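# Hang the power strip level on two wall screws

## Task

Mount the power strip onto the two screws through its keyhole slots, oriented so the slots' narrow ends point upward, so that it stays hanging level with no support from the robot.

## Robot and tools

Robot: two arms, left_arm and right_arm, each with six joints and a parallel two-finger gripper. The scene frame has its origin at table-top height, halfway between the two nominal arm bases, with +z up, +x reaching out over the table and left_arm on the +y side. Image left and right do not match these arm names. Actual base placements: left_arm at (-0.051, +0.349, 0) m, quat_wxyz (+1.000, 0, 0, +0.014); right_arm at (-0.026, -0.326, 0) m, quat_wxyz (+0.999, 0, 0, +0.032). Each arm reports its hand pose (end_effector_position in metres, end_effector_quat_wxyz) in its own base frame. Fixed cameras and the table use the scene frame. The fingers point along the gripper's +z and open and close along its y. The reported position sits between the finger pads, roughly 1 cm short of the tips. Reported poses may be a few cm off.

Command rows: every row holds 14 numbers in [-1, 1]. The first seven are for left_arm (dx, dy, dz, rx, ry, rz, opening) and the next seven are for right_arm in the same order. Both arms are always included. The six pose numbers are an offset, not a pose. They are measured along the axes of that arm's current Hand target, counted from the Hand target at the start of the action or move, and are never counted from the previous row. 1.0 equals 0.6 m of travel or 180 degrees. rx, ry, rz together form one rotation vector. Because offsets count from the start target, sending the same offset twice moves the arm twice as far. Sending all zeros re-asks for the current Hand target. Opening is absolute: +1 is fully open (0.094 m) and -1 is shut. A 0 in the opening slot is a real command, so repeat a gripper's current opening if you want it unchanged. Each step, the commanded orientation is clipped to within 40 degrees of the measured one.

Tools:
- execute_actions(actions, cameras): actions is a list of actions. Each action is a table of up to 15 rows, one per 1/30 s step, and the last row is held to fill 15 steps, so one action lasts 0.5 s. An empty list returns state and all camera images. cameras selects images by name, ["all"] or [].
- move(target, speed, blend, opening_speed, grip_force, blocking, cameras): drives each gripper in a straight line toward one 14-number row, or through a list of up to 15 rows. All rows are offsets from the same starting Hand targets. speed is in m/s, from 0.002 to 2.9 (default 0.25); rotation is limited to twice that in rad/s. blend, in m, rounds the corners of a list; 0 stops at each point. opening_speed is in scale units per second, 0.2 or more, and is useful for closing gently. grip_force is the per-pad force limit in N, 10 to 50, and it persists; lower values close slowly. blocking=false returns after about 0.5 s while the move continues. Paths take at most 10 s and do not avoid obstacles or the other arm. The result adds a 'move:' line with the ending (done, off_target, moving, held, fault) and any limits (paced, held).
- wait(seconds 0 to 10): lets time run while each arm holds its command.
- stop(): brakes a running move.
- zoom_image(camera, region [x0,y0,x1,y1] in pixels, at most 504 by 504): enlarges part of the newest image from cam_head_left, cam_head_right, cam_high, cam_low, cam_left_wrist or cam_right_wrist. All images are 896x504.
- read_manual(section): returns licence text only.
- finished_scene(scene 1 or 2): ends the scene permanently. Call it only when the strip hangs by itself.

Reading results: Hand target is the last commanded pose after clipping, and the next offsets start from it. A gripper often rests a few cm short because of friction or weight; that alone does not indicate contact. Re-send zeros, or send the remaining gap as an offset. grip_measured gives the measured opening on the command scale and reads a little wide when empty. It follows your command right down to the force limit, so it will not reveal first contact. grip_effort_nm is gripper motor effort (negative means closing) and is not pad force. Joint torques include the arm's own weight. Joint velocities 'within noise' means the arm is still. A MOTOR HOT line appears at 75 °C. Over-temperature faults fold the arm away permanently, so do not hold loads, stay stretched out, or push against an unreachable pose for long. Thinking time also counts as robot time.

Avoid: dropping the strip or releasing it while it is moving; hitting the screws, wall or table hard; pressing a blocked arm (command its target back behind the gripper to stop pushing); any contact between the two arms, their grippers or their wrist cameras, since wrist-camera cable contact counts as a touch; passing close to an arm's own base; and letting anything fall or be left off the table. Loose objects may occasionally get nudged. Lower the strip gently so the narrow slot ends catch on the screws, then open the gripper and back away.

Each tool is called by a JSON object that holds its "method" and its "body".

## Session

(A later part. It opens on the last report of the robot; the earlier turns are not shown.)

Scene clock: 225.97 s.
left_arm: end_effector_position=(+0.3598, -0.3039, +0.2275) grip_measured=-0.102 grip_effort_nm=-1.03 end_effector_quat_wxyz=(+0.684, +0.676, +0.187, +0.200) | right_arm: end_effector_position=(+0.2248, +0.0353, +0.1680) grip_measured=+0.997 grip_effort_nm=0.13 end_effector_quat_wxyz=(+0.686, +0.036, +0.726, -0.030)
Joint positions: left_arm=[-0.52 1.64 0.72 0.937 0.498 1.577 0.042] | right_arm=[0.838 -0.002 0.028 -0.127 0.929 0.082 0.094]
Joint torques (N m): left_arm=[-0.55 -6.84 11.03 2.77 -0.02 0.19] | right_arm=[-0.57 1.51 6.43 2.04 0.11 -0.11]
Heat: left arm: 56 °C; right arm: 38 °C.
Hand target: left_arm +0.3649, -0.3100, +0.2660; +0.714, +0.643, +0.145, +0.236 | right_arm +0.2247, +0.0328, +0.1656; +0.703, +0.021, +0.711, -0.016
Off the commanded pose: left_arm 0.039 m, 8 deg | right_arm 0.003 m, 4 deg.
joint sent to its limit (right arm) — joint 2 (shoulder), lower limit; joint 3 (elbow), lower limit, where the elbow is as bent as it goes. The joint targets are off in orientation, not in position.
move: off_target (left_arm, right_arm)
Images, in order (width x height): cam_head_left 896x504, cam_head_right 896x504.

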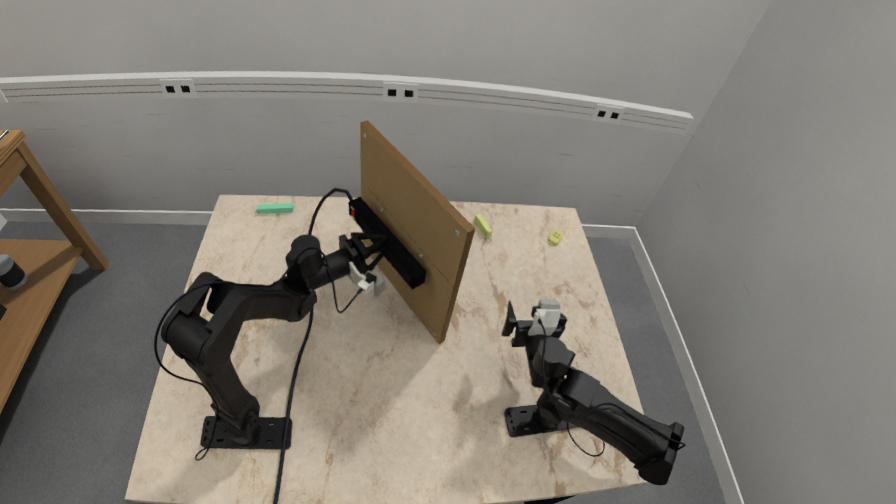

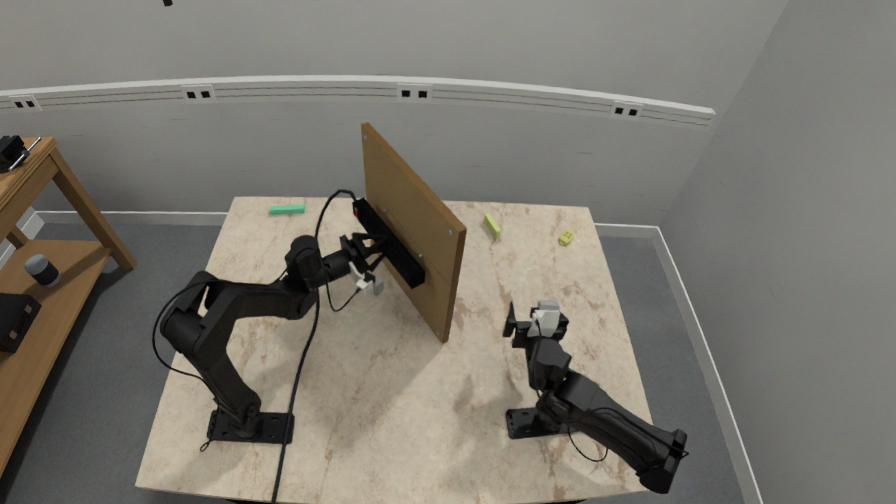

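{"method": "move", "body": {"target": [0.012,0,0.035,0,-0.012,-0.005,-0.2,0,0,0,0,0,0,1], "speed": 0.06, "cameras": ["cam_head_left","cam_head_right"]}}

{"method": "zoom_image", "body": {"camera": "cam_head_left", "region": [340, 180, 440, 280]}}

{"method": "zoom_image", "body": {"camera": "cam_head_right", "region": [340, 180, 440, 280]}}

Scene clock: 240.77 s.
left_arm: end_effector_position=(+0.3697, -0.3160, +0.2334) grip_measured=-0.102 grip_effort_nm=-1.03 end_effector_quat_wxyz=(+0.693, +0.676, +0.166, +0.186) | right_arm: end_effector_position=(+0.2248, +0.0353, +0.1680) grip_measured=+0.997 grip_effort_nm=0.13 end_effector_quat_wxyz=(+0.686, +0.036, +0.726, -0.030)
Joint positions: left_arm=[-0.513 1.702 0.801 0.937 0.555 1.573 0.042] | right_arm=[0.838 -0.002 0.028 -0.127 0.929 0.082 0.094]
Joint torques (N m): left_arm=[-0.53 -6.34 13.26 2.47 -0.13 0.06] | right_arm=[-0.4 1.48 6.6 2.06 0.08 -0.1]
Heat: left arm: 56 °C; right arm: 38 °C.
Hand target: left_arm +0.3816, -0.3242, +0.2694; +0.718, +0.646, +0.136, +0.218 | right_arm +0.2247, +0.0328, +0.1656; +0.703, +0.021, +0.711, -0.016
Off the commanded pose: left_arm 0.039 m, 7 deg | right_arm 0.003 m, 4 deg.
joint sent to its limit (right arm) — joint 2 (shoulder), lower limit; joint 3 (elbow), lower limit, where the elbow is as bent as it goes. The joint targets are off in orientation, not in position.
move: off_target (left_arm, right_arm)
Images, in order (width x height): cam_head_left 896x504, cam_head_right 896x504.

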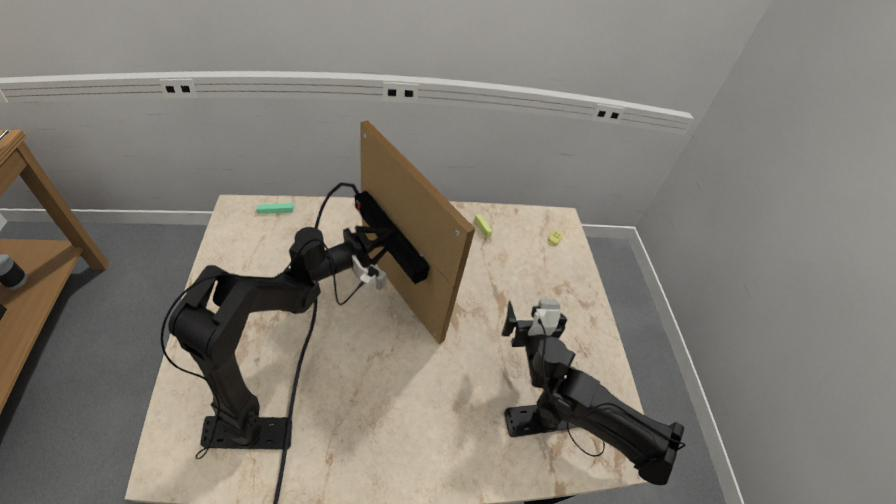

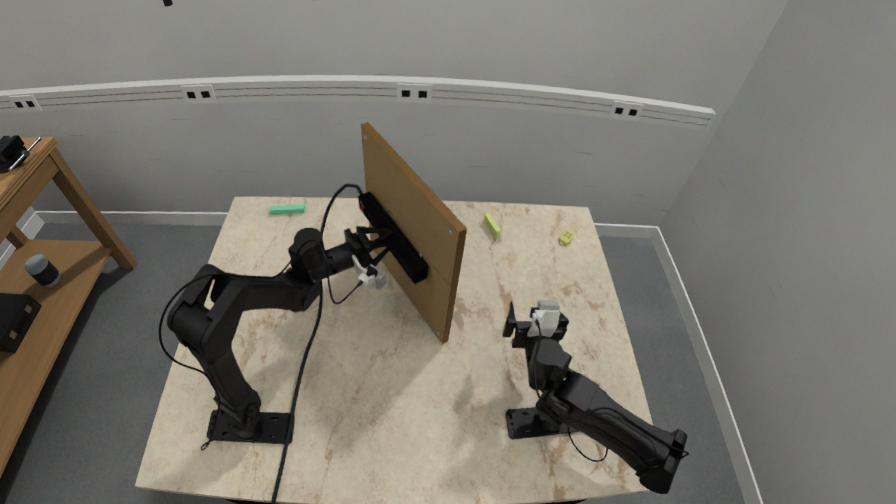

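Scaled by 5.040 from the camera's 896x504 image, which has a finer 1280x720 frame.

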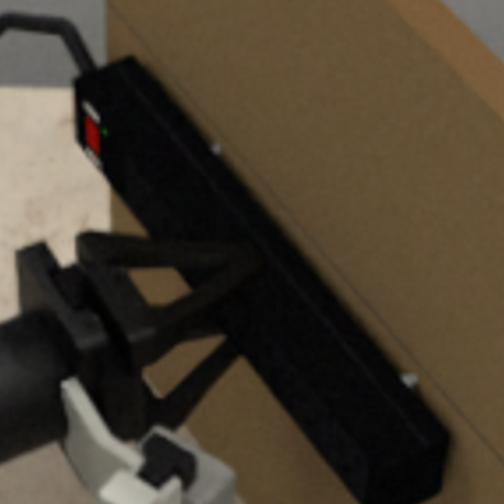

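Scaled by 5.040 from the camera's 896x504 image, which has a finer 1280x720 frame.

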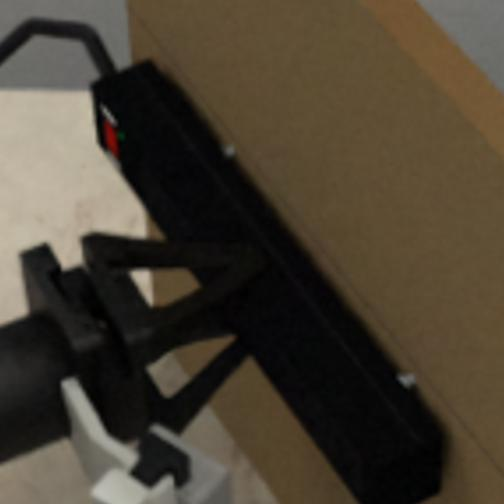

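{"method": "move", "body": {"target": [0,-0.005,0.035,0,0,-0.001,-0.2,0,0,0,0,0,0,1], "speed": 0.04, "cameras": ["cam_head_left","cam_head_right"]}}

{"method": "zoom_image", "body": {"camera": "cam_head_left", "region": [340, 180, 440, 280]}}

{"method": "zoom_image", "body": {"camera": "cam_head_right", "region": [340, 180, 440, 280]}}

Scene clock: 245.57 s.
left_arm: end_effector_position=(+0.3702, -0.3176, +0.2326) grip_measured=-0.102 grip_effort_nm=-1.03 end_effector_quat_wxyz=(+0.699, +0.673, +0.159, +0.182) | right_arm: end_effector_position=(+0.2248, +0.0353, +0.1680) grip_measured=+0.997 grip_effort_nm=0.13 end_effector_quat_wxyz=(+0.686, +0.036, +0.726, -0.030)
Joint positions: left_arm=[-0.509 1.724 0.804 0.972 0.574 1.566 0.042] | right_arm=[0.838 -0.002 0.028 -0.127 0.929 0.082 0.094]
Joint torques (N m): left_arm=[-3.77 -4.29 17.88 2.03 -0.62 0.1] | right_arm=[-0.44 1.55 6.49 2.02 0.11 -0.1]
Heat: left arm: 56 °C; right arm: 38 °C.
Hand target: left_arm +0.3921, -0.3427, +0.2690; +0.719, +0.646, +0.137, +0.217 | right_arm +0.2247, +0.0328, +0.1656; +0.703, +0.021, +0.711, -0.016
Off the commanded pose: left_arm 0.049 m, 6 deg | right_arm 0.003 m, 4 deg.
joint sent to its limit (right arm) — joint 2 (shoulder), lower limit; joint 3 (elbow), lower limit, where the elbow is as bent as it goes. The joint targets are off in orientation, not in position.
move: off_target (left_arm, right_arm)
Images, in order (width x height): cam_head_left 896x504, cam_head_right 896x504.

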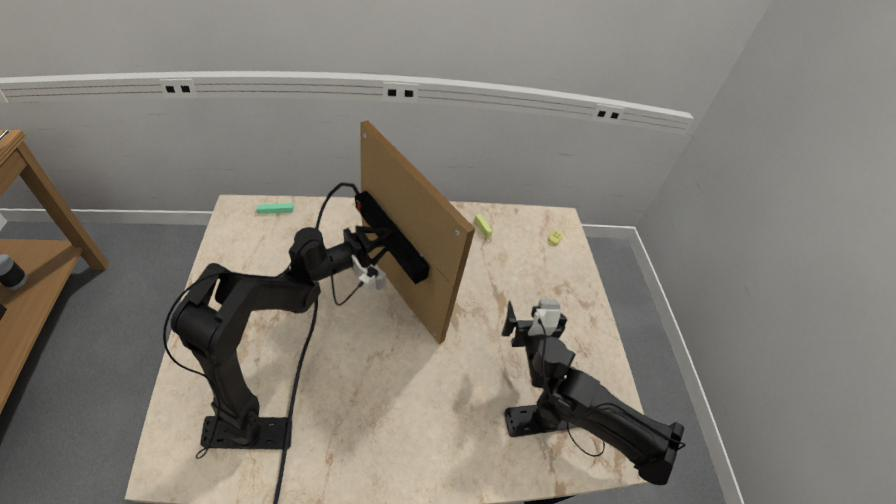

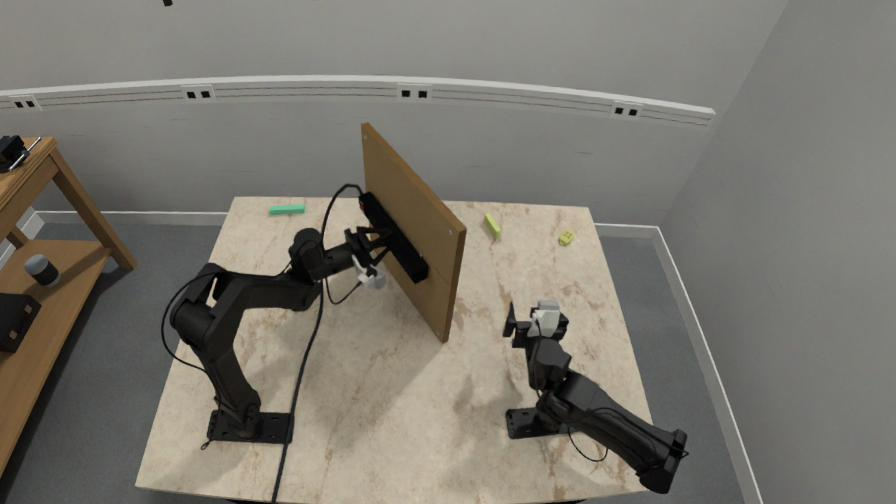

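Scaled by 5.040 from the camera's 896x504 image, which has a finer 1280x720 frame.

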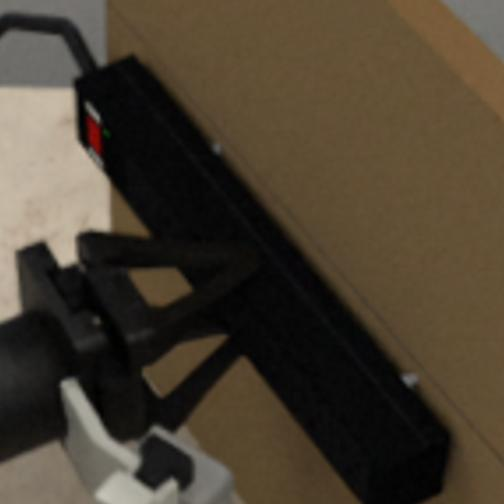

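Scaled by 5.040 from the camera's 896x504 image, which has a finer 1280x720 frame.

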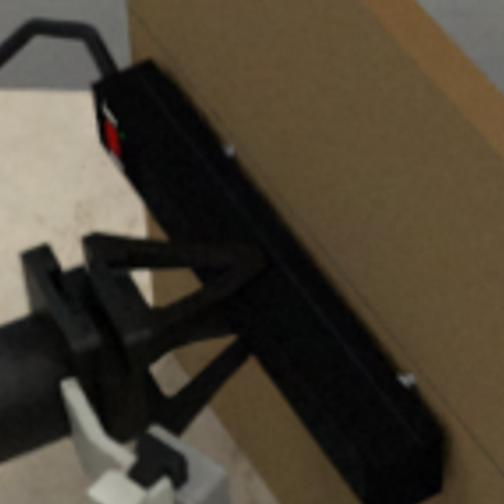

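{"method": "move", "body": {"target": [[0,0,-0.07,0,0,0,-0.2,0,0,0,0,0,0,1],[-0.03,0.047,-0.07,0,0,0.002,-0.2,0,0,0,0,0,0,1],[-0.03,0.047,-0.025,0,0,0.002,-0.2,0,0,0,0,0,0,1]], "speed": 0.05, "cameras": ["cam_head_left","cam_head_right"]}}

{"method": "zoom_image", "body": {"camera": "cam_head_left", "region": [340, 180, 440, 280]}}

{"method": "zoom_image", "body": {"camera": "cam_head_right", "region": [340, 180, 440, 280]}}

Scene clock: 254.40 s.
left_arm: end_effector_position=(+0.3558, -0.3255, +0.2552) grip_measured=-0.102 grip_effort_nm=-1.03 end_effector_quat_wxyz=(+0.693, +0.677, +0.173, +0.180) | right_arm: end_effector_position=(+0.2248, +0.0353, +0.1680) grip_measured=+0.997 grip_effort_nm=0.13 end_effector_quat_wxyz=(+0.686, +0.036, +0.726, -0.030)
Joint positions: left_arm=[-0.561 1.618 0.819 0.826 0.505 1.561 0.042] | right_arm=[0.838 -0.002 0.028 -0.127 0.929 0.082 0.094]
Joint torques (N m): left_arm=[-1.31 -5.81 13.74 2.52 -0.2 0.28] | right_arm=[-0.62 1.5 6.58 2.01 0.11 -0.09]
Heat: left arm: 55 °C; right arm: 38 °C.
Hand target: left_arm +0.3654, -0.3364, +0.2936; +0.718, +0.646, +0.135, +0.219 | right_arm +0.2247, +0.0328, +0.1656; +0.703, +0.021, +0.711, -0.016
Off the commanded pose: left_arm 0.041 m, 8 deg | right_arm 0.003 m, 4 deg.
joint sent to its limit (right arm) — joint 2 (shoulder), lower limit; joint 3 (elbow), lower limit, where the elbow is as bent as it goes. The joint targets are off in orientation, not in position.
move: off_target (left_arm, right_arm)
Images, in order (width x height): cam_head_left 896x504, cam_head_right 896x504.

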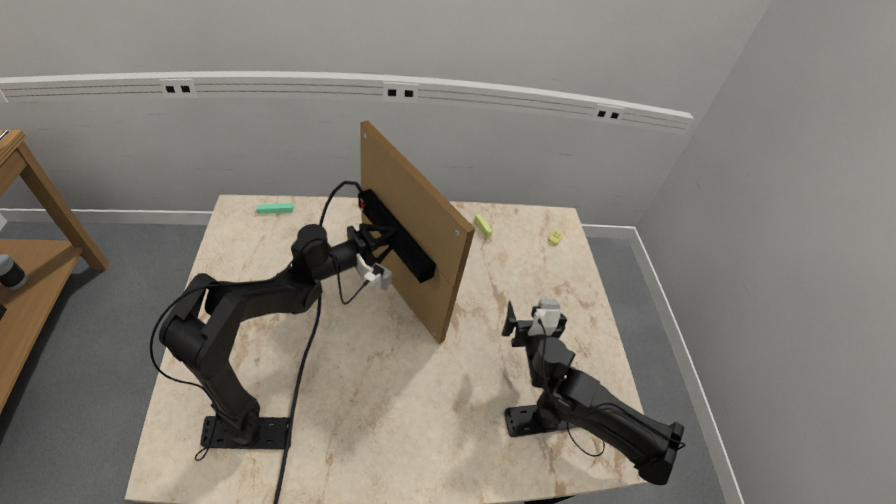

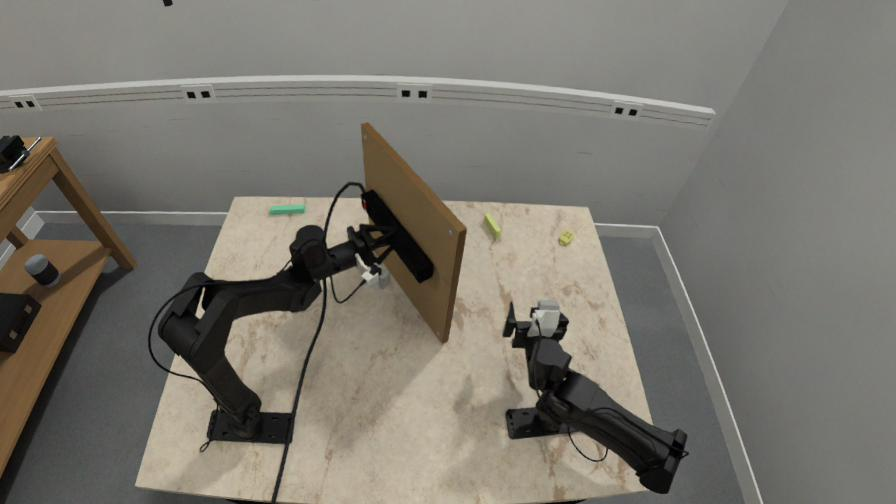

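Scaled by 5.040 from the camera's 896x504 image, which has a finer 1280x720 frame.

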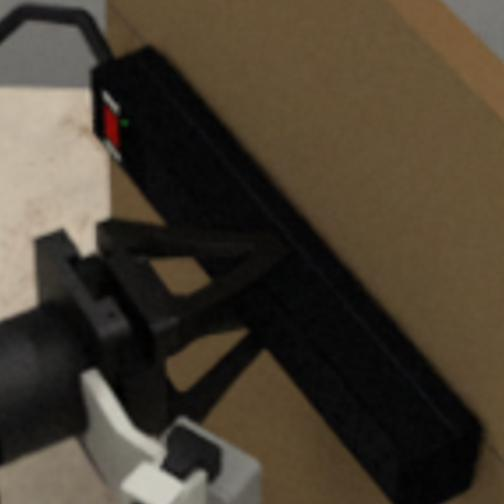

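Scaled by 5.040 from the camera's 896x504 image, which has a finer 1280x720 frame.

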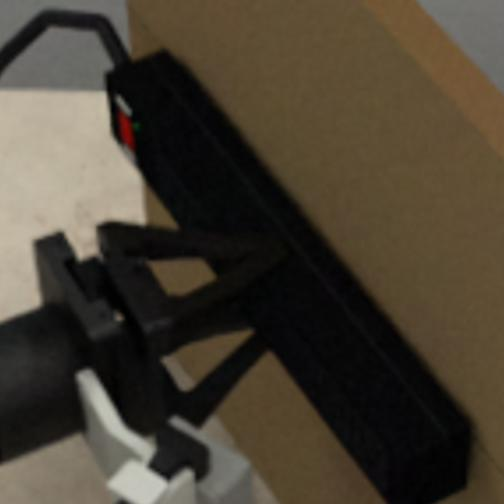

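{"method": "move", "body": {"target": [0,-0.004,0.04,0,0,0.008,-0.2,0,0,0,0,0,0,1], "speed": 0.04, "cameras": ["cam_head_left","cam_head_right"]}}

{"method": "zoom_image", "body": {"camera": "cam_head_left", "region": [340, 180, 440, 280]}}

{"method": "zoom_image", "body": {"camera": "cam_head_right", "region": [340, 180, 440, 280]}}

Scene clock: 286.97 s.
left_arm: end_effector_position=(+0.3561, -0.3267, +0.2545) grip_measured=-0.102 grip_effort_nm=-1.03 end_effector_quat_wxyz=(+0.693, +0.678, +0.168, +0.178) | right_arm: end_effector_position=(+0.2248, +0.0353, +0.1680) grip_measured=+0.997 grip_effort_nm=0.13 end_effector_quat_wxyz=(+0.686, +0.036, +0.726, -0.030)
Joint positions: left_arm=[-0.559 1.625 0.826 0.825 0.517 1.566 0.042] | right_arm=[0.838 -0.002 0.028 -0.127 0.929 0.082 0.094]
Joint torques (N m): left_arm=[-4.53 -1.98 18.71 2.43 -0.65 0.47] | right_arm=[-0.51 1.48 6.52 2.02 0.11 -0.09]
Heat: left arm: 57 °C; right arm: 38 °C.
Hand target: left_arm +0.3774, -0.3574, +0.2942; +0.715, +0.648, +0.127, +0.229 | right_arm +0.2247, +0.0328, +0.1656; +0.703, +0.021, +0.711, -0.016
Off the commanded pose: left_arm 0.055 m, 9 deg | right_arm 0.003 m, 4 deg.
joint sent to its limit (right arm) — joint 2 (shoulder), lower limit; joint 3 (elbow), lower limit, where the elbow is as bent as it goes. The joint targets are off in orientation, not in position.
move: off_target (left_arm, right_arm)
Images, in order (width x height): cam_head_left 896x504, cam_head_right 896x504.

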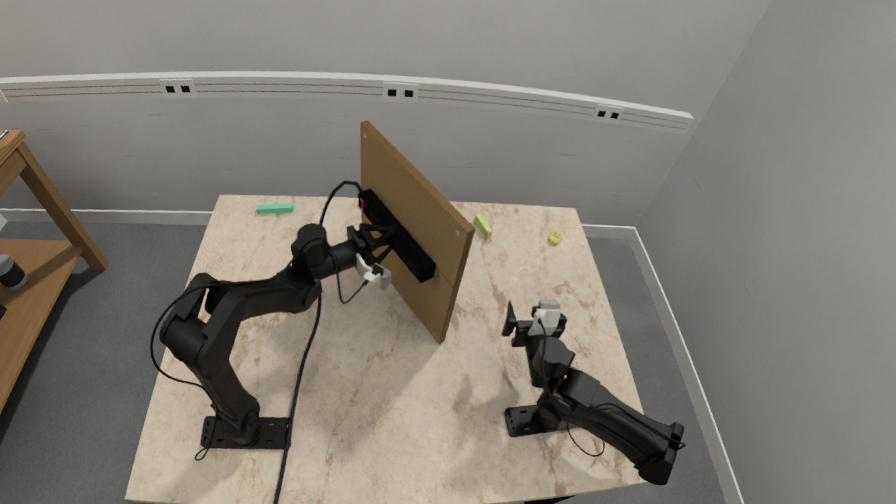

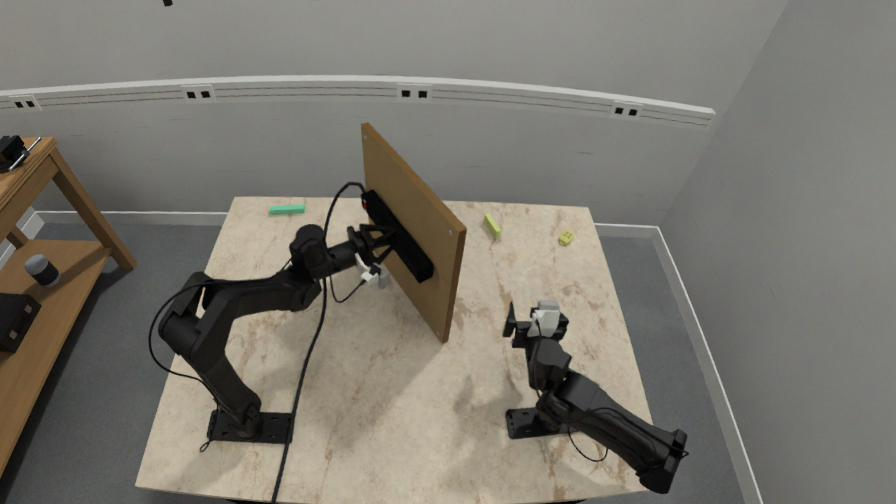

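Scaled by 5.040 from the camera's 896x504 image, which has a finer 1280x720 frame.

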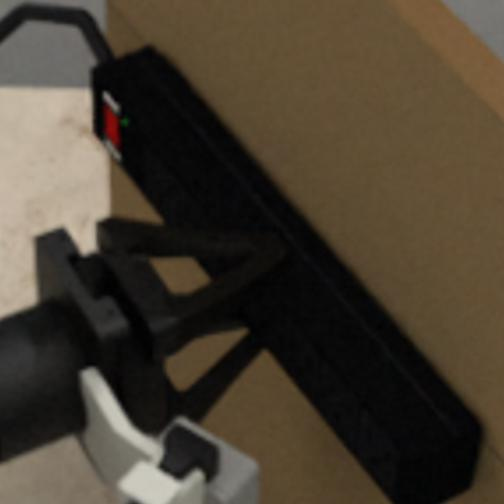

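Scaled by 5.040 from the camera's 896x504 image, which has a finer 1280x720 frame.

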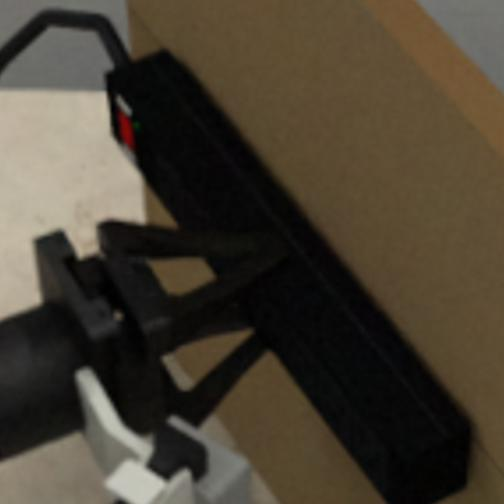

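{"method": "move", "body": {"target": [[0,0,-0.07,0,0,0,-0.2,0,0,0,0,0,0,1],[0,0,-0.07,-0.003,0,0.014,-0.2,0,0,0,0,0,0,1],[0,0,-0.01,-0.003,0,0.014,-0.2,0,0,0,0,0,0,1]], "speed": 0.05, "cameras": ["cam_head_left","cam_head_right"]}}

{"method": "zoom_image", "body": {"camera": "cam_head_left", "region": [340, 180, 440, 280]}}

{"method": "zoom_image", "body": {"camera": "cam_head_right", "region": [340, 180, 440, 280]}}

Scene clock: 294.53 s.
left_arm: end_effector_position=(+0.3560, -0.3264, +0.2536) grip_measured=-0.102 grip_effort_nm=-1.03 end_effector_quat_wxyz=(+0.692, +0.679, +0.163, +0.184) | right_arm: end_effector_position=(+0.2248, +0.0353, +0.1680) grip_measured=+0.997 grip_effort_nm=0.13 end_effector_quat_wxyz=(+0.686, +0.036, +0.726, -0.030)
Joint positions: left_arm=[-0.559 1.627 0.821 0.836 0.517 1.581 0.042] | right_arm=[0.838 -0.002 0.028 -0.127 0.929 0.082 0.094]
Joint torques (N m): left_arm=[-3.85 -2.8 17.35 2.54 -0.57 0.68] | right_arm=[-0.42 1.54 6.52 2.03 0.09 -0.11]
Heat: left arm: 57 °C; right arm: 39 °C.
Hand target: left_arm +0.3745, -0.3522, +0.2933; +0.713, +0.647, +0.112, +0.245 | right_arm +0.2247, +0.0328, +0.1656; +0.703, +0.021, +0.711, -0.016
Off the commanded pose: left_arm 0.051 m, 10 deg | right_arm 0.003 m, 4 deg.
joint sent to its limit (right arm) — joint 2 (shoulder), lower limit; joint 3 (elbow), lower limit, where the elbow is as bent as it goes. The joint targets are off in orientation, not in position.
move: off_target (left_arm, right_arm)
Images, in order (width x height): cam_head_left 896x504, cam_head_right 896x504.

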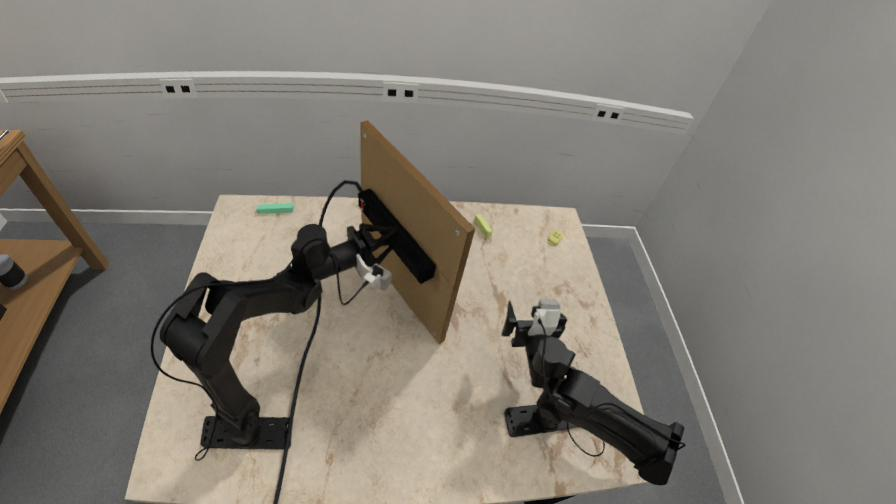

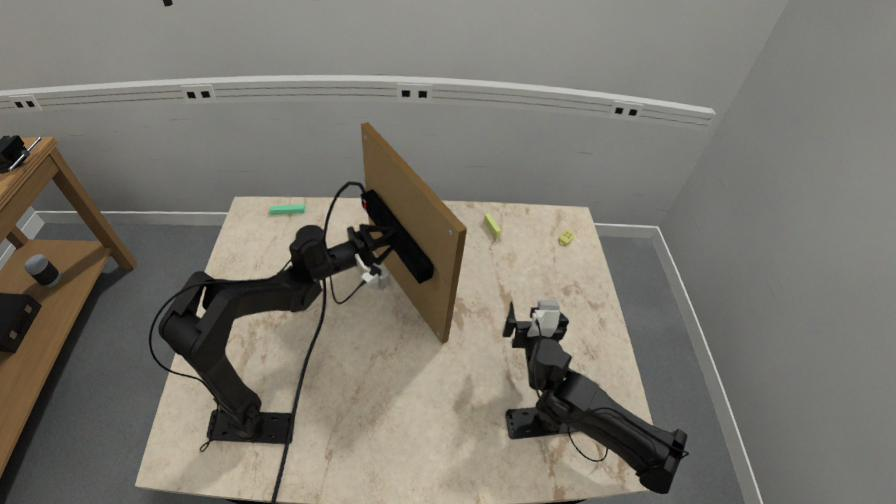

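Scaled by 5.040 from the camera's 896x504 image, which has a finer 1280x720 frame.

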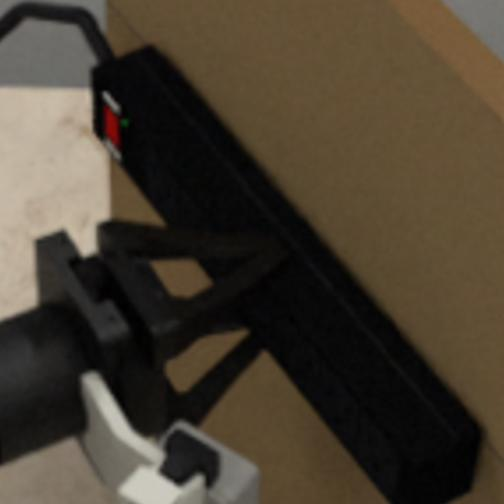

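Scaled by 5.040 from the camera's 896x504 image, which has a finer 1280x720 frame.

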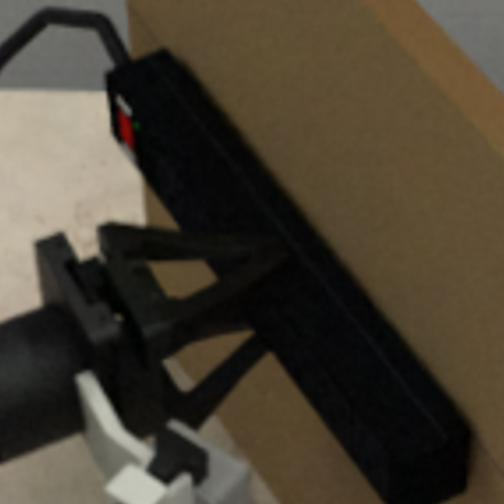

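{"method": "move", "body": {"target": [[0,0,-0.03,0,0,0.004,-0.2,0,0,0,0,0,0,1],[0,0.008,-0.03,0,0,0.004,-0.2,0,0,0,0,0,0,1],[0,0.008,0,0,0,0.004,-0.2,0,0,0,0,0,0,1]], "speed": 0.05}}

{"method": "move", "body": {"target": [[0,0,-0.03,0,0,0,-0.2,0,0,0,0,0,0,1],[0.006,0,-0.03,0,0,0,-0.2,0,0,0,0,0,0,1],[0.006,0,0,0,0,0,-0.2,0,0,0,0,0,0,1]], "speed": 0.05}}

{"method": "move", "body": {"target": [[0,0,-0.03,0,0,0,-0.2,0,0,0,0,0,0,1],[-0.012,0,-0.03,0,0,0,-0.2,0,0,0,0,0,0,1],[-0.012,0,0,0,0,0,-0.2,0,0,0,0,0,0,1]], "speed": 0.05}}

{"method": "move", "body": {"target": [[0,0,-0.03,0,0,0,-0.2,0,0,0,0,0,0,1],[0,-0.014,-0.03,0,0,0,-0.2,0,0,0,0,0,0,1],[0,-0.014,0,0,0,0,-0.2,0,0,0,0,0,0,1]], "speed": 0.05}}

{"method": "move", "body": {"target": [[0,0,-0.03,0,0,0,-0.2,0,0,0,0,0,0,1],[0.006,-0.004,-0.03,0,0,0,-0.2,0,0,0,0,0,0,1],[0.006,-0.004,0,0,0,0,-0.2,0,0,0,0,0,0,1]], "speed": 0.05}}

Scene clock: 303.13 s.
left_arm: end_effector_position=(+0.3562, -0.3263, +0.2541) grip_measured=-0.102 grip_effort_nm=-1.03 end_effector_quat_wxyz=(+0.691, +0.680, +0.162, +0.183) | right_arm: end_effector_position=(+0.2248, +0.0353, +0.1680) grip_measured=+0.997 grip_effort_nm=0.13 end_effector_quat_wxyz=(+0.686, +0.036, +0.726, -0.030)
Joint positions: left_arm=[-0.557 1.624 0.825 0.824 0.519 1.583 0.042] | right_arm=[0.838 -0.002 0.028 -0.127 0.929 0.082 0.094]
Joint torques (N m): left_arm=[-4.04 -3.64 17.46 2.48 -0.6 0.76] | right_arm=[-0.4 1.44 6.58 2.01 0.11 -0.09]
Heat: left arm: 59 °C; right arm: 39 °C.
Hand target: left_arm +0.3736, -0.3520, +0.2981; +0.712, +0.648, +0.108, +0.249 | right_arm +0.2247, +0.0328, +0.1656; +0.703, +0.021, +0.711, -0.016
Off the commanded pose: left_arm 0.054 m, 11 deg | right_arm 0.003 m, 4 deg.
joint sent to its limit (right arm) — joint 2 (shoulder), lower limit; joint 3 (elbow), lower limit, where the elbow is as bent as it goes. The joint targets are off in orientation, not in position.
move: off_target (left_arm, right_arm)

Scene clock: 304.90 s.
left_arm: end_effector_position=(+0.3561, -0.3264, +0.2544) grip_measured=-0.102 grip_effort_nm=-1.03 end_effector_quat_wxyz=(+0.689, +0.682, +0.162, +0.182) | right_arm: end_effector_position=(+0.2248, +0.0353, +0.1680) grip_measured=+0.997 grip_effort_nm=0.13 end_effector_quat_wxyz=(+0.686, +0.036, +0.726, -0.030)
Joint positions: left_arm=[-0.557 1.621 0.83 0.811 0.522 1.586 0.042] | right_arm=[0.838 -0.002 0.028 -0.127 0.929 0.082 0.094]
Joint torques (N m): left_arm=[-3.22 -3.19 17.68 2.58 -0.54 0.74] | right_arm=[-0.46 1.55 6.52 2 0.07 -0.1]
Heat: left arm: 59 °C; right arm: 39 °C.
Hand target: left_arm +0.3766, -0.3501, +0.2988; +0.712, +0.648, +0.108, +0.249 | right_arm +0.2247, +0.0328, +0.1656; +0.703, +0.021, +0.711, -0.016
Off the commanded pose: left_arm 0.054 m, 11 deg | right_arm 0.003 m, 4 deg.
joint sent to its limit (right arm) — joint 2 (shoulder), lower limit; joint 3 (elbow), lower limit, where the elbow is as bent as it goes. The joint targets are off in orientation, not in position.
move: off_target (left_arm, right_arm)

Scene clock: 306.67 s.
left_arm: end_effector_position=(+0.3561, -0.3264, +0.2545) grip_measured=-0.102 grip_effort_nm=-1.03 end_effector_quat_wxyz=(+0.688, +0.683, +0.164, +0.183) | right_arm: end_effector_position=(+0.2248, +0.0353, +0.1680) grip_measured=+0.997 grip_effort_nm=0.13 end_effector_quat_wxyz=(+0.686, +0.036, +0.726, -0.030)
Joint positions: left_arm=[-0.559 1.618 0.83 0.805 0.517 1.587 0.042] | right_arm=[0.838 -0.002 0.028 -0.127 0.929 0.082 0.094]
Joint torques (N m): left_arm=[-4.86 -3.54 16.61 2.66 -0.65 0.74] | right_arm=[-0.61 1.55 6.52 2.03 0.13 -0.11]
Heat: left arm: 59 °C; right arm: 39 °C.
Hand target: left_arm +0.3704, -0.3538, +0.2975; +0.712, +0.648, +0.108, +0.249 | right_arm +0.2247, +0.0328, +0.1656; +0.703, +0.021, +0.711, -0.016
Off the commanded pose: left_arm 0.053 m, 11 deg | right_arm 0.003 m, 4 deg.
joint sent to its limit (right arm) — joint 2 (shoulder), lower limit; joint 3 (elbow), lower limit, where the elbow is as bent as it goes. The joint targets are off in orientation, not in position.
move: off_target (left_arm, right_arm)

Scene clock: 308.47 s.
left_arm: end_effector_position=(+0.3560, -0.3270, +0.2543) grip_measured=-0.102 grip_effort_nm=-1.03 end_effector_quat_wxyz=(+0.690, +0.682, +0.161, +0.183) | right_arm: end_effector_position=(+0.2248, +0.0353, +0.1680) grip_measured=+0.997 grip_effort_nm=0.13 end_effector_quat_wxyz=(+0.686, +0.036, +0.726, -0.030)
Joint positions: left_arm=[-0.559 1.623 0.829 0.815 0.52 1.588 0.042] | right_arm=[0.838 -0.002 0.028 -0.127 0.929 0.082 0.094]
Joint torques (N m): left_arm=[-4.68 -2.09 16.02 2.82 -0.67 0.76] | right_arm=[-0.5 1.55 6.35 2.03 0.1 -0.1]
Heat: left arm: 59 °C; right arm: 39 °C.
Hand target: left_arm +0.3722, -0.3541, +0.2893; +0.712, +0.648, +0.108, +0.249 | right_arm +0.2247, +0.0328, +0.1656; +0.703, +0.021, +0.711, -0.016
Off the commanded pose: left_arm 0.047 m, 11 deg | right_arm 0.003 m, 4 deg.
joint sent to its limit (right arm) — joint 2 (shoulder), lower limit; joint 3 (elbow), lower limit, where the elbow is as bent as it goes. The joint targets are off in orientation, not in position.
move: off_target (left_arm, right_arm)

Scene clock: 310.43 s.
left_arm: end_effector_position=(+0.3560, -0.3268, +0.2539) grip_measured=-0.102 grip_effort_nm=-1.03 end_effector_quat_wxyz=(+0.694, +0.679, +0.156, +0.180) | right_arm: end_effector_position=(+0.2248, +0.0353, +0.1680) grip_measured=+0.997 grip_effort_nm=0.13 end_effector_quat_wxyz=(+0.686, +0.036, +0.726, -0.030)
Joint positions: left_arm=[-0.552 1.635 0.827 0.841 0.54 1.583 0.042] | right_arm=[0.838 -0.002 0.028 -0.127 0.929 0.082 0.094]
Joint torques (N m): left_arm=[-4.36 -2.17 16.5 2.64 -0.76 0.78] | right_arm=[-0.53 1.5 6.56 2.01 0.09 -0.12]
Heat: left arm: 60 °C; right arm: 39 °C.
Hand target: left_arm +0.3758, -0.3524, +0.2877; +0.712, +0.648, +0.108, +0.249 | right_arm +0.2247, +0.0328, +0.1656; +0.703, +0.021, +0.711, -0.016
Off the commanded pose: left_arm 0.047 m, 10 deg | right_arm 0.003 m, 4 deg.
joint sent to its limit (right arm) — joint 2 (shoulder), lower limit; joint 3 (elbow), lower limit, where the elbow is as bent as it goes. The joint targets are off in orientation, not in position.
move: off_target (left_arm, right_arm)

{"method": "move", "body": {"target": [0,-0.025,0,0.01,0,-0.006,-0.2,0,0,0,0,0,0,1], "speed": 0.05}}

{"method": "move", "body": {"target": [0,-0.025,-0.012,0.01,0,0,-0.2,0,0,0,0,0,0,1], "speed": 0.05}}

{"method": "move", "body": {"target": [0,-0.02,-0.01,0.01,0,0,-0.2,0,0,0,0,0,0,1], "speed": 0.05}}

{"method": "move", "body": {"target": [0,-0.02,0,0.01,0,0,-0.2,0,0,0,0,0,0,1], "speed": 0.05}}

{"method": "move", "body": {"target": [0,-0.02,0,0.01,0,0,-0.2,0,0,0,0,0,0,1], "speed": 0.05, "cameras": ["cam_head_left"]}}

{"method": "zoom_image", "body": {"camera": "cam_head_left", "region": [340, 180, 440, 280]}}

Scene clock: 316.47 s.
left_arm: end_effector_position=(+0.3561, -0.3270, +0.2527) grip_measured=-0.102 grip_effort_nm=-1.03 end_effector_quat_wxyz=(+0.700, +0.677, +0.146, +0.174) | right_arm: end_effector_position=(+0.2248, +0.0353, +0.1680) grip_measured=+0.997 grip_effort_nm=0.13 end_effector_quat_wxyz=(+0.686, +0.036, +0.726, -0.030)
Joint positions: left_arm=[-0.541 1.654 0.827 0.875 0.572 1.576 0.042] | right_arm=[0.838 -0.002 0.028 -0.127 0.929 0.082 0.094]
Joint torques (N m): left_arm=[-4.98 -1.55 16.23 2.24 -1.06 0.81] | right_arm=[-0.47 1.48 6.48 2.02 0.09 -0.11]
Heat: left arm: 59 °C; right arm: 39 °C.
Hand target: left_arm +0.3790, -0.3529, +0.2729; +0.704, +0.658, +0.118, +0.241 | right_arm +0.2247, +0.0328, +0.1656; +0.703, +0.021, +0.711, -0.016
Off the commanded pose: left_arm 0.040 m, 9 deg | right_arm 0.003 m, 4 deg.
joint sent to its limit (right arm) — joint 2 (shoulder), lower limit; joint 3 (elbow), lower limit, where the elbow is as bent as it goes. The joint targets are off in orientation, not in position.
move: off_target (left_arm, right_arm)

Scene clock: 317.40 s.
left_arm: end_effector_position=(+0.3561, -0.3268, +0.2523) grip_measured=-0.102 grip_effort_nm=-1.03 end_effector_quat_wxyz=(+0.703, +0.676, +0.140, +0.172) | right_arm: end_effector_position=(+0.2248, +0.0353, +0.1680) grip_measured=+0.997 grip_effort_nm=0.13 end_effector_quat_wxyz=(+0.686, +0.036, +0.726, -0.030)
Joint positions: left_arm=[-0.535 1.664 0.827 0.895 0.592 1.574 0.042] | right_arm=[0.838 -0.002 0.028 -0.127 0.929 0.082 0.094]
Joint torques (N m): left_arm=[-4.38 -1.73 14.01 2.01 -1.11 0.98] | right_arm=[-0.54 1.57 6.38 2.04 0.11 -0.1]
Heat: left arm: 59 °C; right arm: 39 °C.
Hand target: left_arm +0.3783, -0.3470, +0.2575; +0.693, +0.669, +0.121, +0.239 | right_arm +0.2247, +0.0328, +0.1656; +0.703, +0.021, +0.711, -0.016
Off the commanded pose: left_arm 0.030 m, 8 deg | right_arm 0.003 m, 4 deg.
joint sent to its limit (right arm) — joint 2 (shoulder), lower limit; joint 3 (elbow), lower limit, where the elbow is as bent as it goes. The joint targets are off in orientation, not in position.
move: off_target (left_arm, right_arm)

Scene clock: 318.17 s.
left_arm: end_effector_position=(+0.3561, -0.3266, +0.2518) grip_measured=-0.102 grip_effort_nm=-1.03 end_effector_quat_wxyz=(+0.704, +0.676, +0.138, +0.171) | right_arm: end_effector_position=(+0.2248, +0.0353, +0.1680) grip_measured=+0.997 grip_effort_nm=0.12 end_effector_quat_wxyz=(+0.686, +0.036, +0.726, -0.030)
Joint positions: left_arm=[-0.533 1.667 0.827 0.899 0.598 1.574 0.042] | right_arm=[0.838 -0.002 0.028 -0.127 0.929 0.082 0.094]
Joint torques (N m): left_arm=[-3.52 -1.98 12.04 1.85 -1.08 1.13] | right_arm=[-0.62 1.66 6.56 2.02 0.14 -0.11]
Heat: left arm: 59 °C; right arm: 39 °C.
Hand target: left_arm +0.3773, -0.3417, +0.2451; +0.683, +0.680, +0.125, +0.237 | right_arm +0.2247, +0.0328, +0.1656; +0.703, +0.021, +0.711, -0.016
Off the commanded pose: left_arm 0.027 m, 8 deg | right_arm 0.003 m, 4 deg.
joint sent to its limit (right arm) — joint 2 (shoulder), lower limit; joint 3 (elbow), lower limit, where the elbow is as bent as it goes. The joint targets are off in orientation, not in position.
move: off_target (left_arm, right_arm)

Scene clock: 319.00 s.
left_arm: end_effector_position=(+0.3562, -0.3265, +0.2512) grip_measured=-0.102 grip_effort_nm=-1.03 end_effector_quat_wxyz=(+0.705, +0.675, +0.134, +0.170) | right_arm: end_effector_position=(+0.2248, +0.0353, +0.1680) grip_measured=+0.997 grip_effort_nm=0.13 end_effector_quat_wxyz=(+0.686, +0.036, +0.726, -0.030)
Joint positions: left_arm=[-0.529 1.674 0.827 0.91 0.609 1.575 0.042] | right_arm=[0.838 -0.002 0.028 -0.127 0.929 0.082 0.094]
Joint torques (N m): left_arm=[-3.48 -1.62 11.23 1.57 -1.16 1.27] | right_arm=[-0.47 1.47 6.49 2.02 0.1 -0.12]
Heat: left arm: 59 °C; right arm: 39 °C.
Hand target: left_arm +0.3792, -0.3411, +0.2334; +0.672, +0.690, +0.129, +0.235 | right_arm +0.2247, +0.0328, +0.1656; +0.703, +0.021, +0.711, -0.016
Off the commanded pose: left_arm 0.033 m, 9 deg | right_arm 0.003 m, 4 deg.
joint sent to its limit (right arm) — joint 2 (shoulder), lower limit; joint 3 (elbow), lower limit, where the elbow is as bent as it goes. The joint targets are off in orientation, not in position.
move: off_target (left_arm, right_arm)

Scene clock: 319.83 s.
left_arm: end_effector_position=(+0.3564, -0.3264, +0.2505) grip_measured=-0.102 grip_effort_nm=-1.03 end_effector_quat_wxyz=(+0.707, +0.674, +0.130, +0.169) | right_arm: end_effector_position=(+0.2248, +0.0353, +0.1680) grip_measured=+0.997 grip_effort_nm=0.13 end_effector_quat_wxyz=(+0.686, +0.036, +0.726, -0.030)
Joint positions: left_arm=[-0.526 1.681 0.826 0.924 0.618 1.575 0.042] | right_arm=[0.838 -0.002 0.028 -0.127 0.929 0.082 0.094]
Joint torques (N m): left_arm=[-3.21 -1.44 10.28 1.33 -1.19 1.42] | right_arm=[-0.47 1.63 6.26 2.03 0.1 -0.12]
Heat: left arm: 58 °C; right arm: 39 °C.
Hand target: left_arm +0.3810, -0.3403, +0.2215; +0.661, +0.701, +0.133, +0.233 | right_arm +0.2247, +0.0328, +0.1656; +0.703, +0.021, +0.711, -0.016
Off the commanded pose: left_arm 0.040 m, 9 deg | right_arm 0.003 m, 4 deg.
joint sent to its limit (right arm) — joint 2 (shoulder), lower limit; joint 3 (elbow), lower limit, where the elbow is as bent as it goes. The joint targets are off in orientation, not in position.
move: off_target (left_arm, right_arm)
Images, in order (width x height): cam_head_left 896x504.

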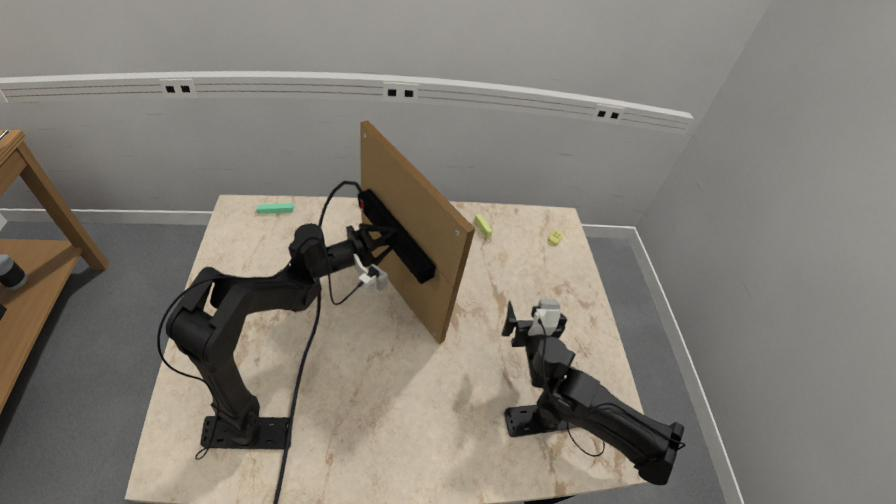

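Scaled by 5.040 from the camera's 896x504 image, which has a finer 1280x720 frame.

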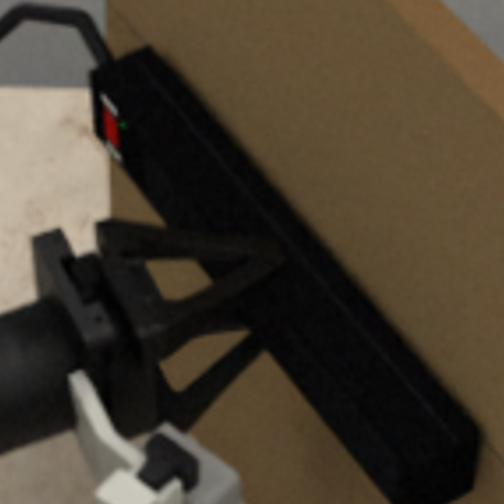

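{"method": "move", "body": {"target": [[0,0.11,-0.03,-0.045,0.02,0,-0.2,0,0,0,0,0,0,1],[0,0.11,-0.08,-0.045,0.02,0,-0.2,0,0,0,0,0,0,1]], "speed": 0.06, "cameras": ["cam_head_left","cam_left_wrist"]}}

{"method": "zoom_image", "body": {"camera": "cam_head_left", "region": [340, 180, 440, 280]}}

Scene clock: 326.40 s.
left_arm: end_effector_position=(+0.3515, -0.3114, +0.2521) grip_measured=-0.102 grip_effort_nm=-1.03 end_effector_quat_wxyz=(+0.680, +0.677, +0.169, +0.224) | right_arm: end_effector_position=(+0.2248, +0.0353, +0.1680) grip_measured=+0.997 grip_effort_nm=0.13 end_effector_quat_wxyz=(+0.686, +0.036, +0.726, -0.030)
Joint positions: left_arm=[-0.561 1.565 0.75 0.843 0.446 1.632 0.042] | right_arm=[0.838 -0.002 0.028 -0.127 0.929 0.082 0.094]
Joint torques (N m): left_arm=[0.75 -10.03 7.6 2.67 -0.03 0.24] | right_arm=[-0.53 1.46 6.49 2.01 0.07 -0.1]
Heat: left arm: 57 °C; right arm: 39 °C.
Hand target: left_arm +0.3488, -0.3049, +0.2877; +0.704, +0.645, +0.137, +0.264 | right_arm +0.2247, +0.0328, +0.1656; +0.703, +0.021, +0.711, -0.016
Off the commanded pose: left_arm 0.036 m, 7 deg | right_arm 0.003 m, 4 deg.
joint sent to its limit (right arm) — joint 2 (shoulder), lower limit; joint 3 (elbow), lower limit, where the elbow is as bent as it goes. The joint targets are off in orientation, not in position.
move: off_target (left_arm, right_arm)
camera_calibration:
cam_left_wrist: T_world_to_cam=[[0.0858606, -0.0122962, -0.996231, 0.217185], [0.538451, 0.841887, 0.0360155, 0.101702], [0.838271, -0.539514, 0.0789059, -0.395496], [0, 0, 0, 1]] pos_world=[0.258124, -0.296327, 0.243911]
Images, in order (width x height): cam_head_left 896x504, cam_left_wrist 896x504.

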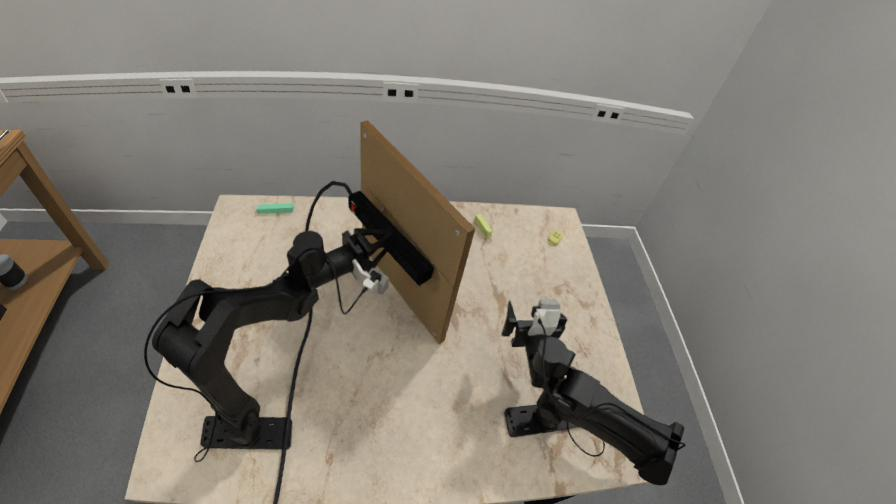

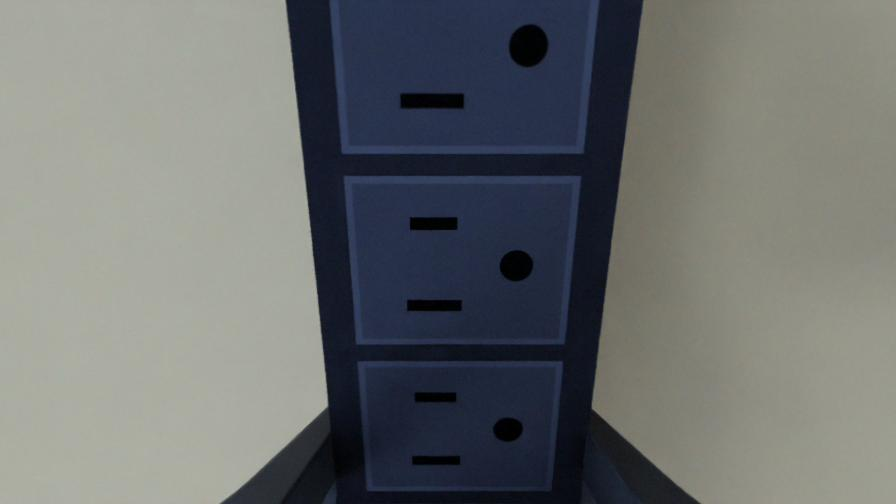

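Scaled by 5.040 from the camera's 896x504 image, which has a finer 1280x720 frame.

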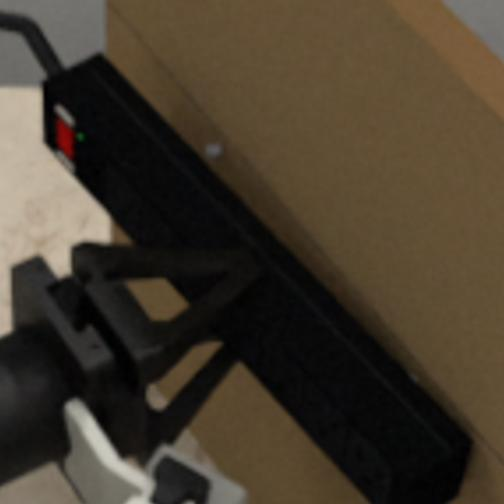

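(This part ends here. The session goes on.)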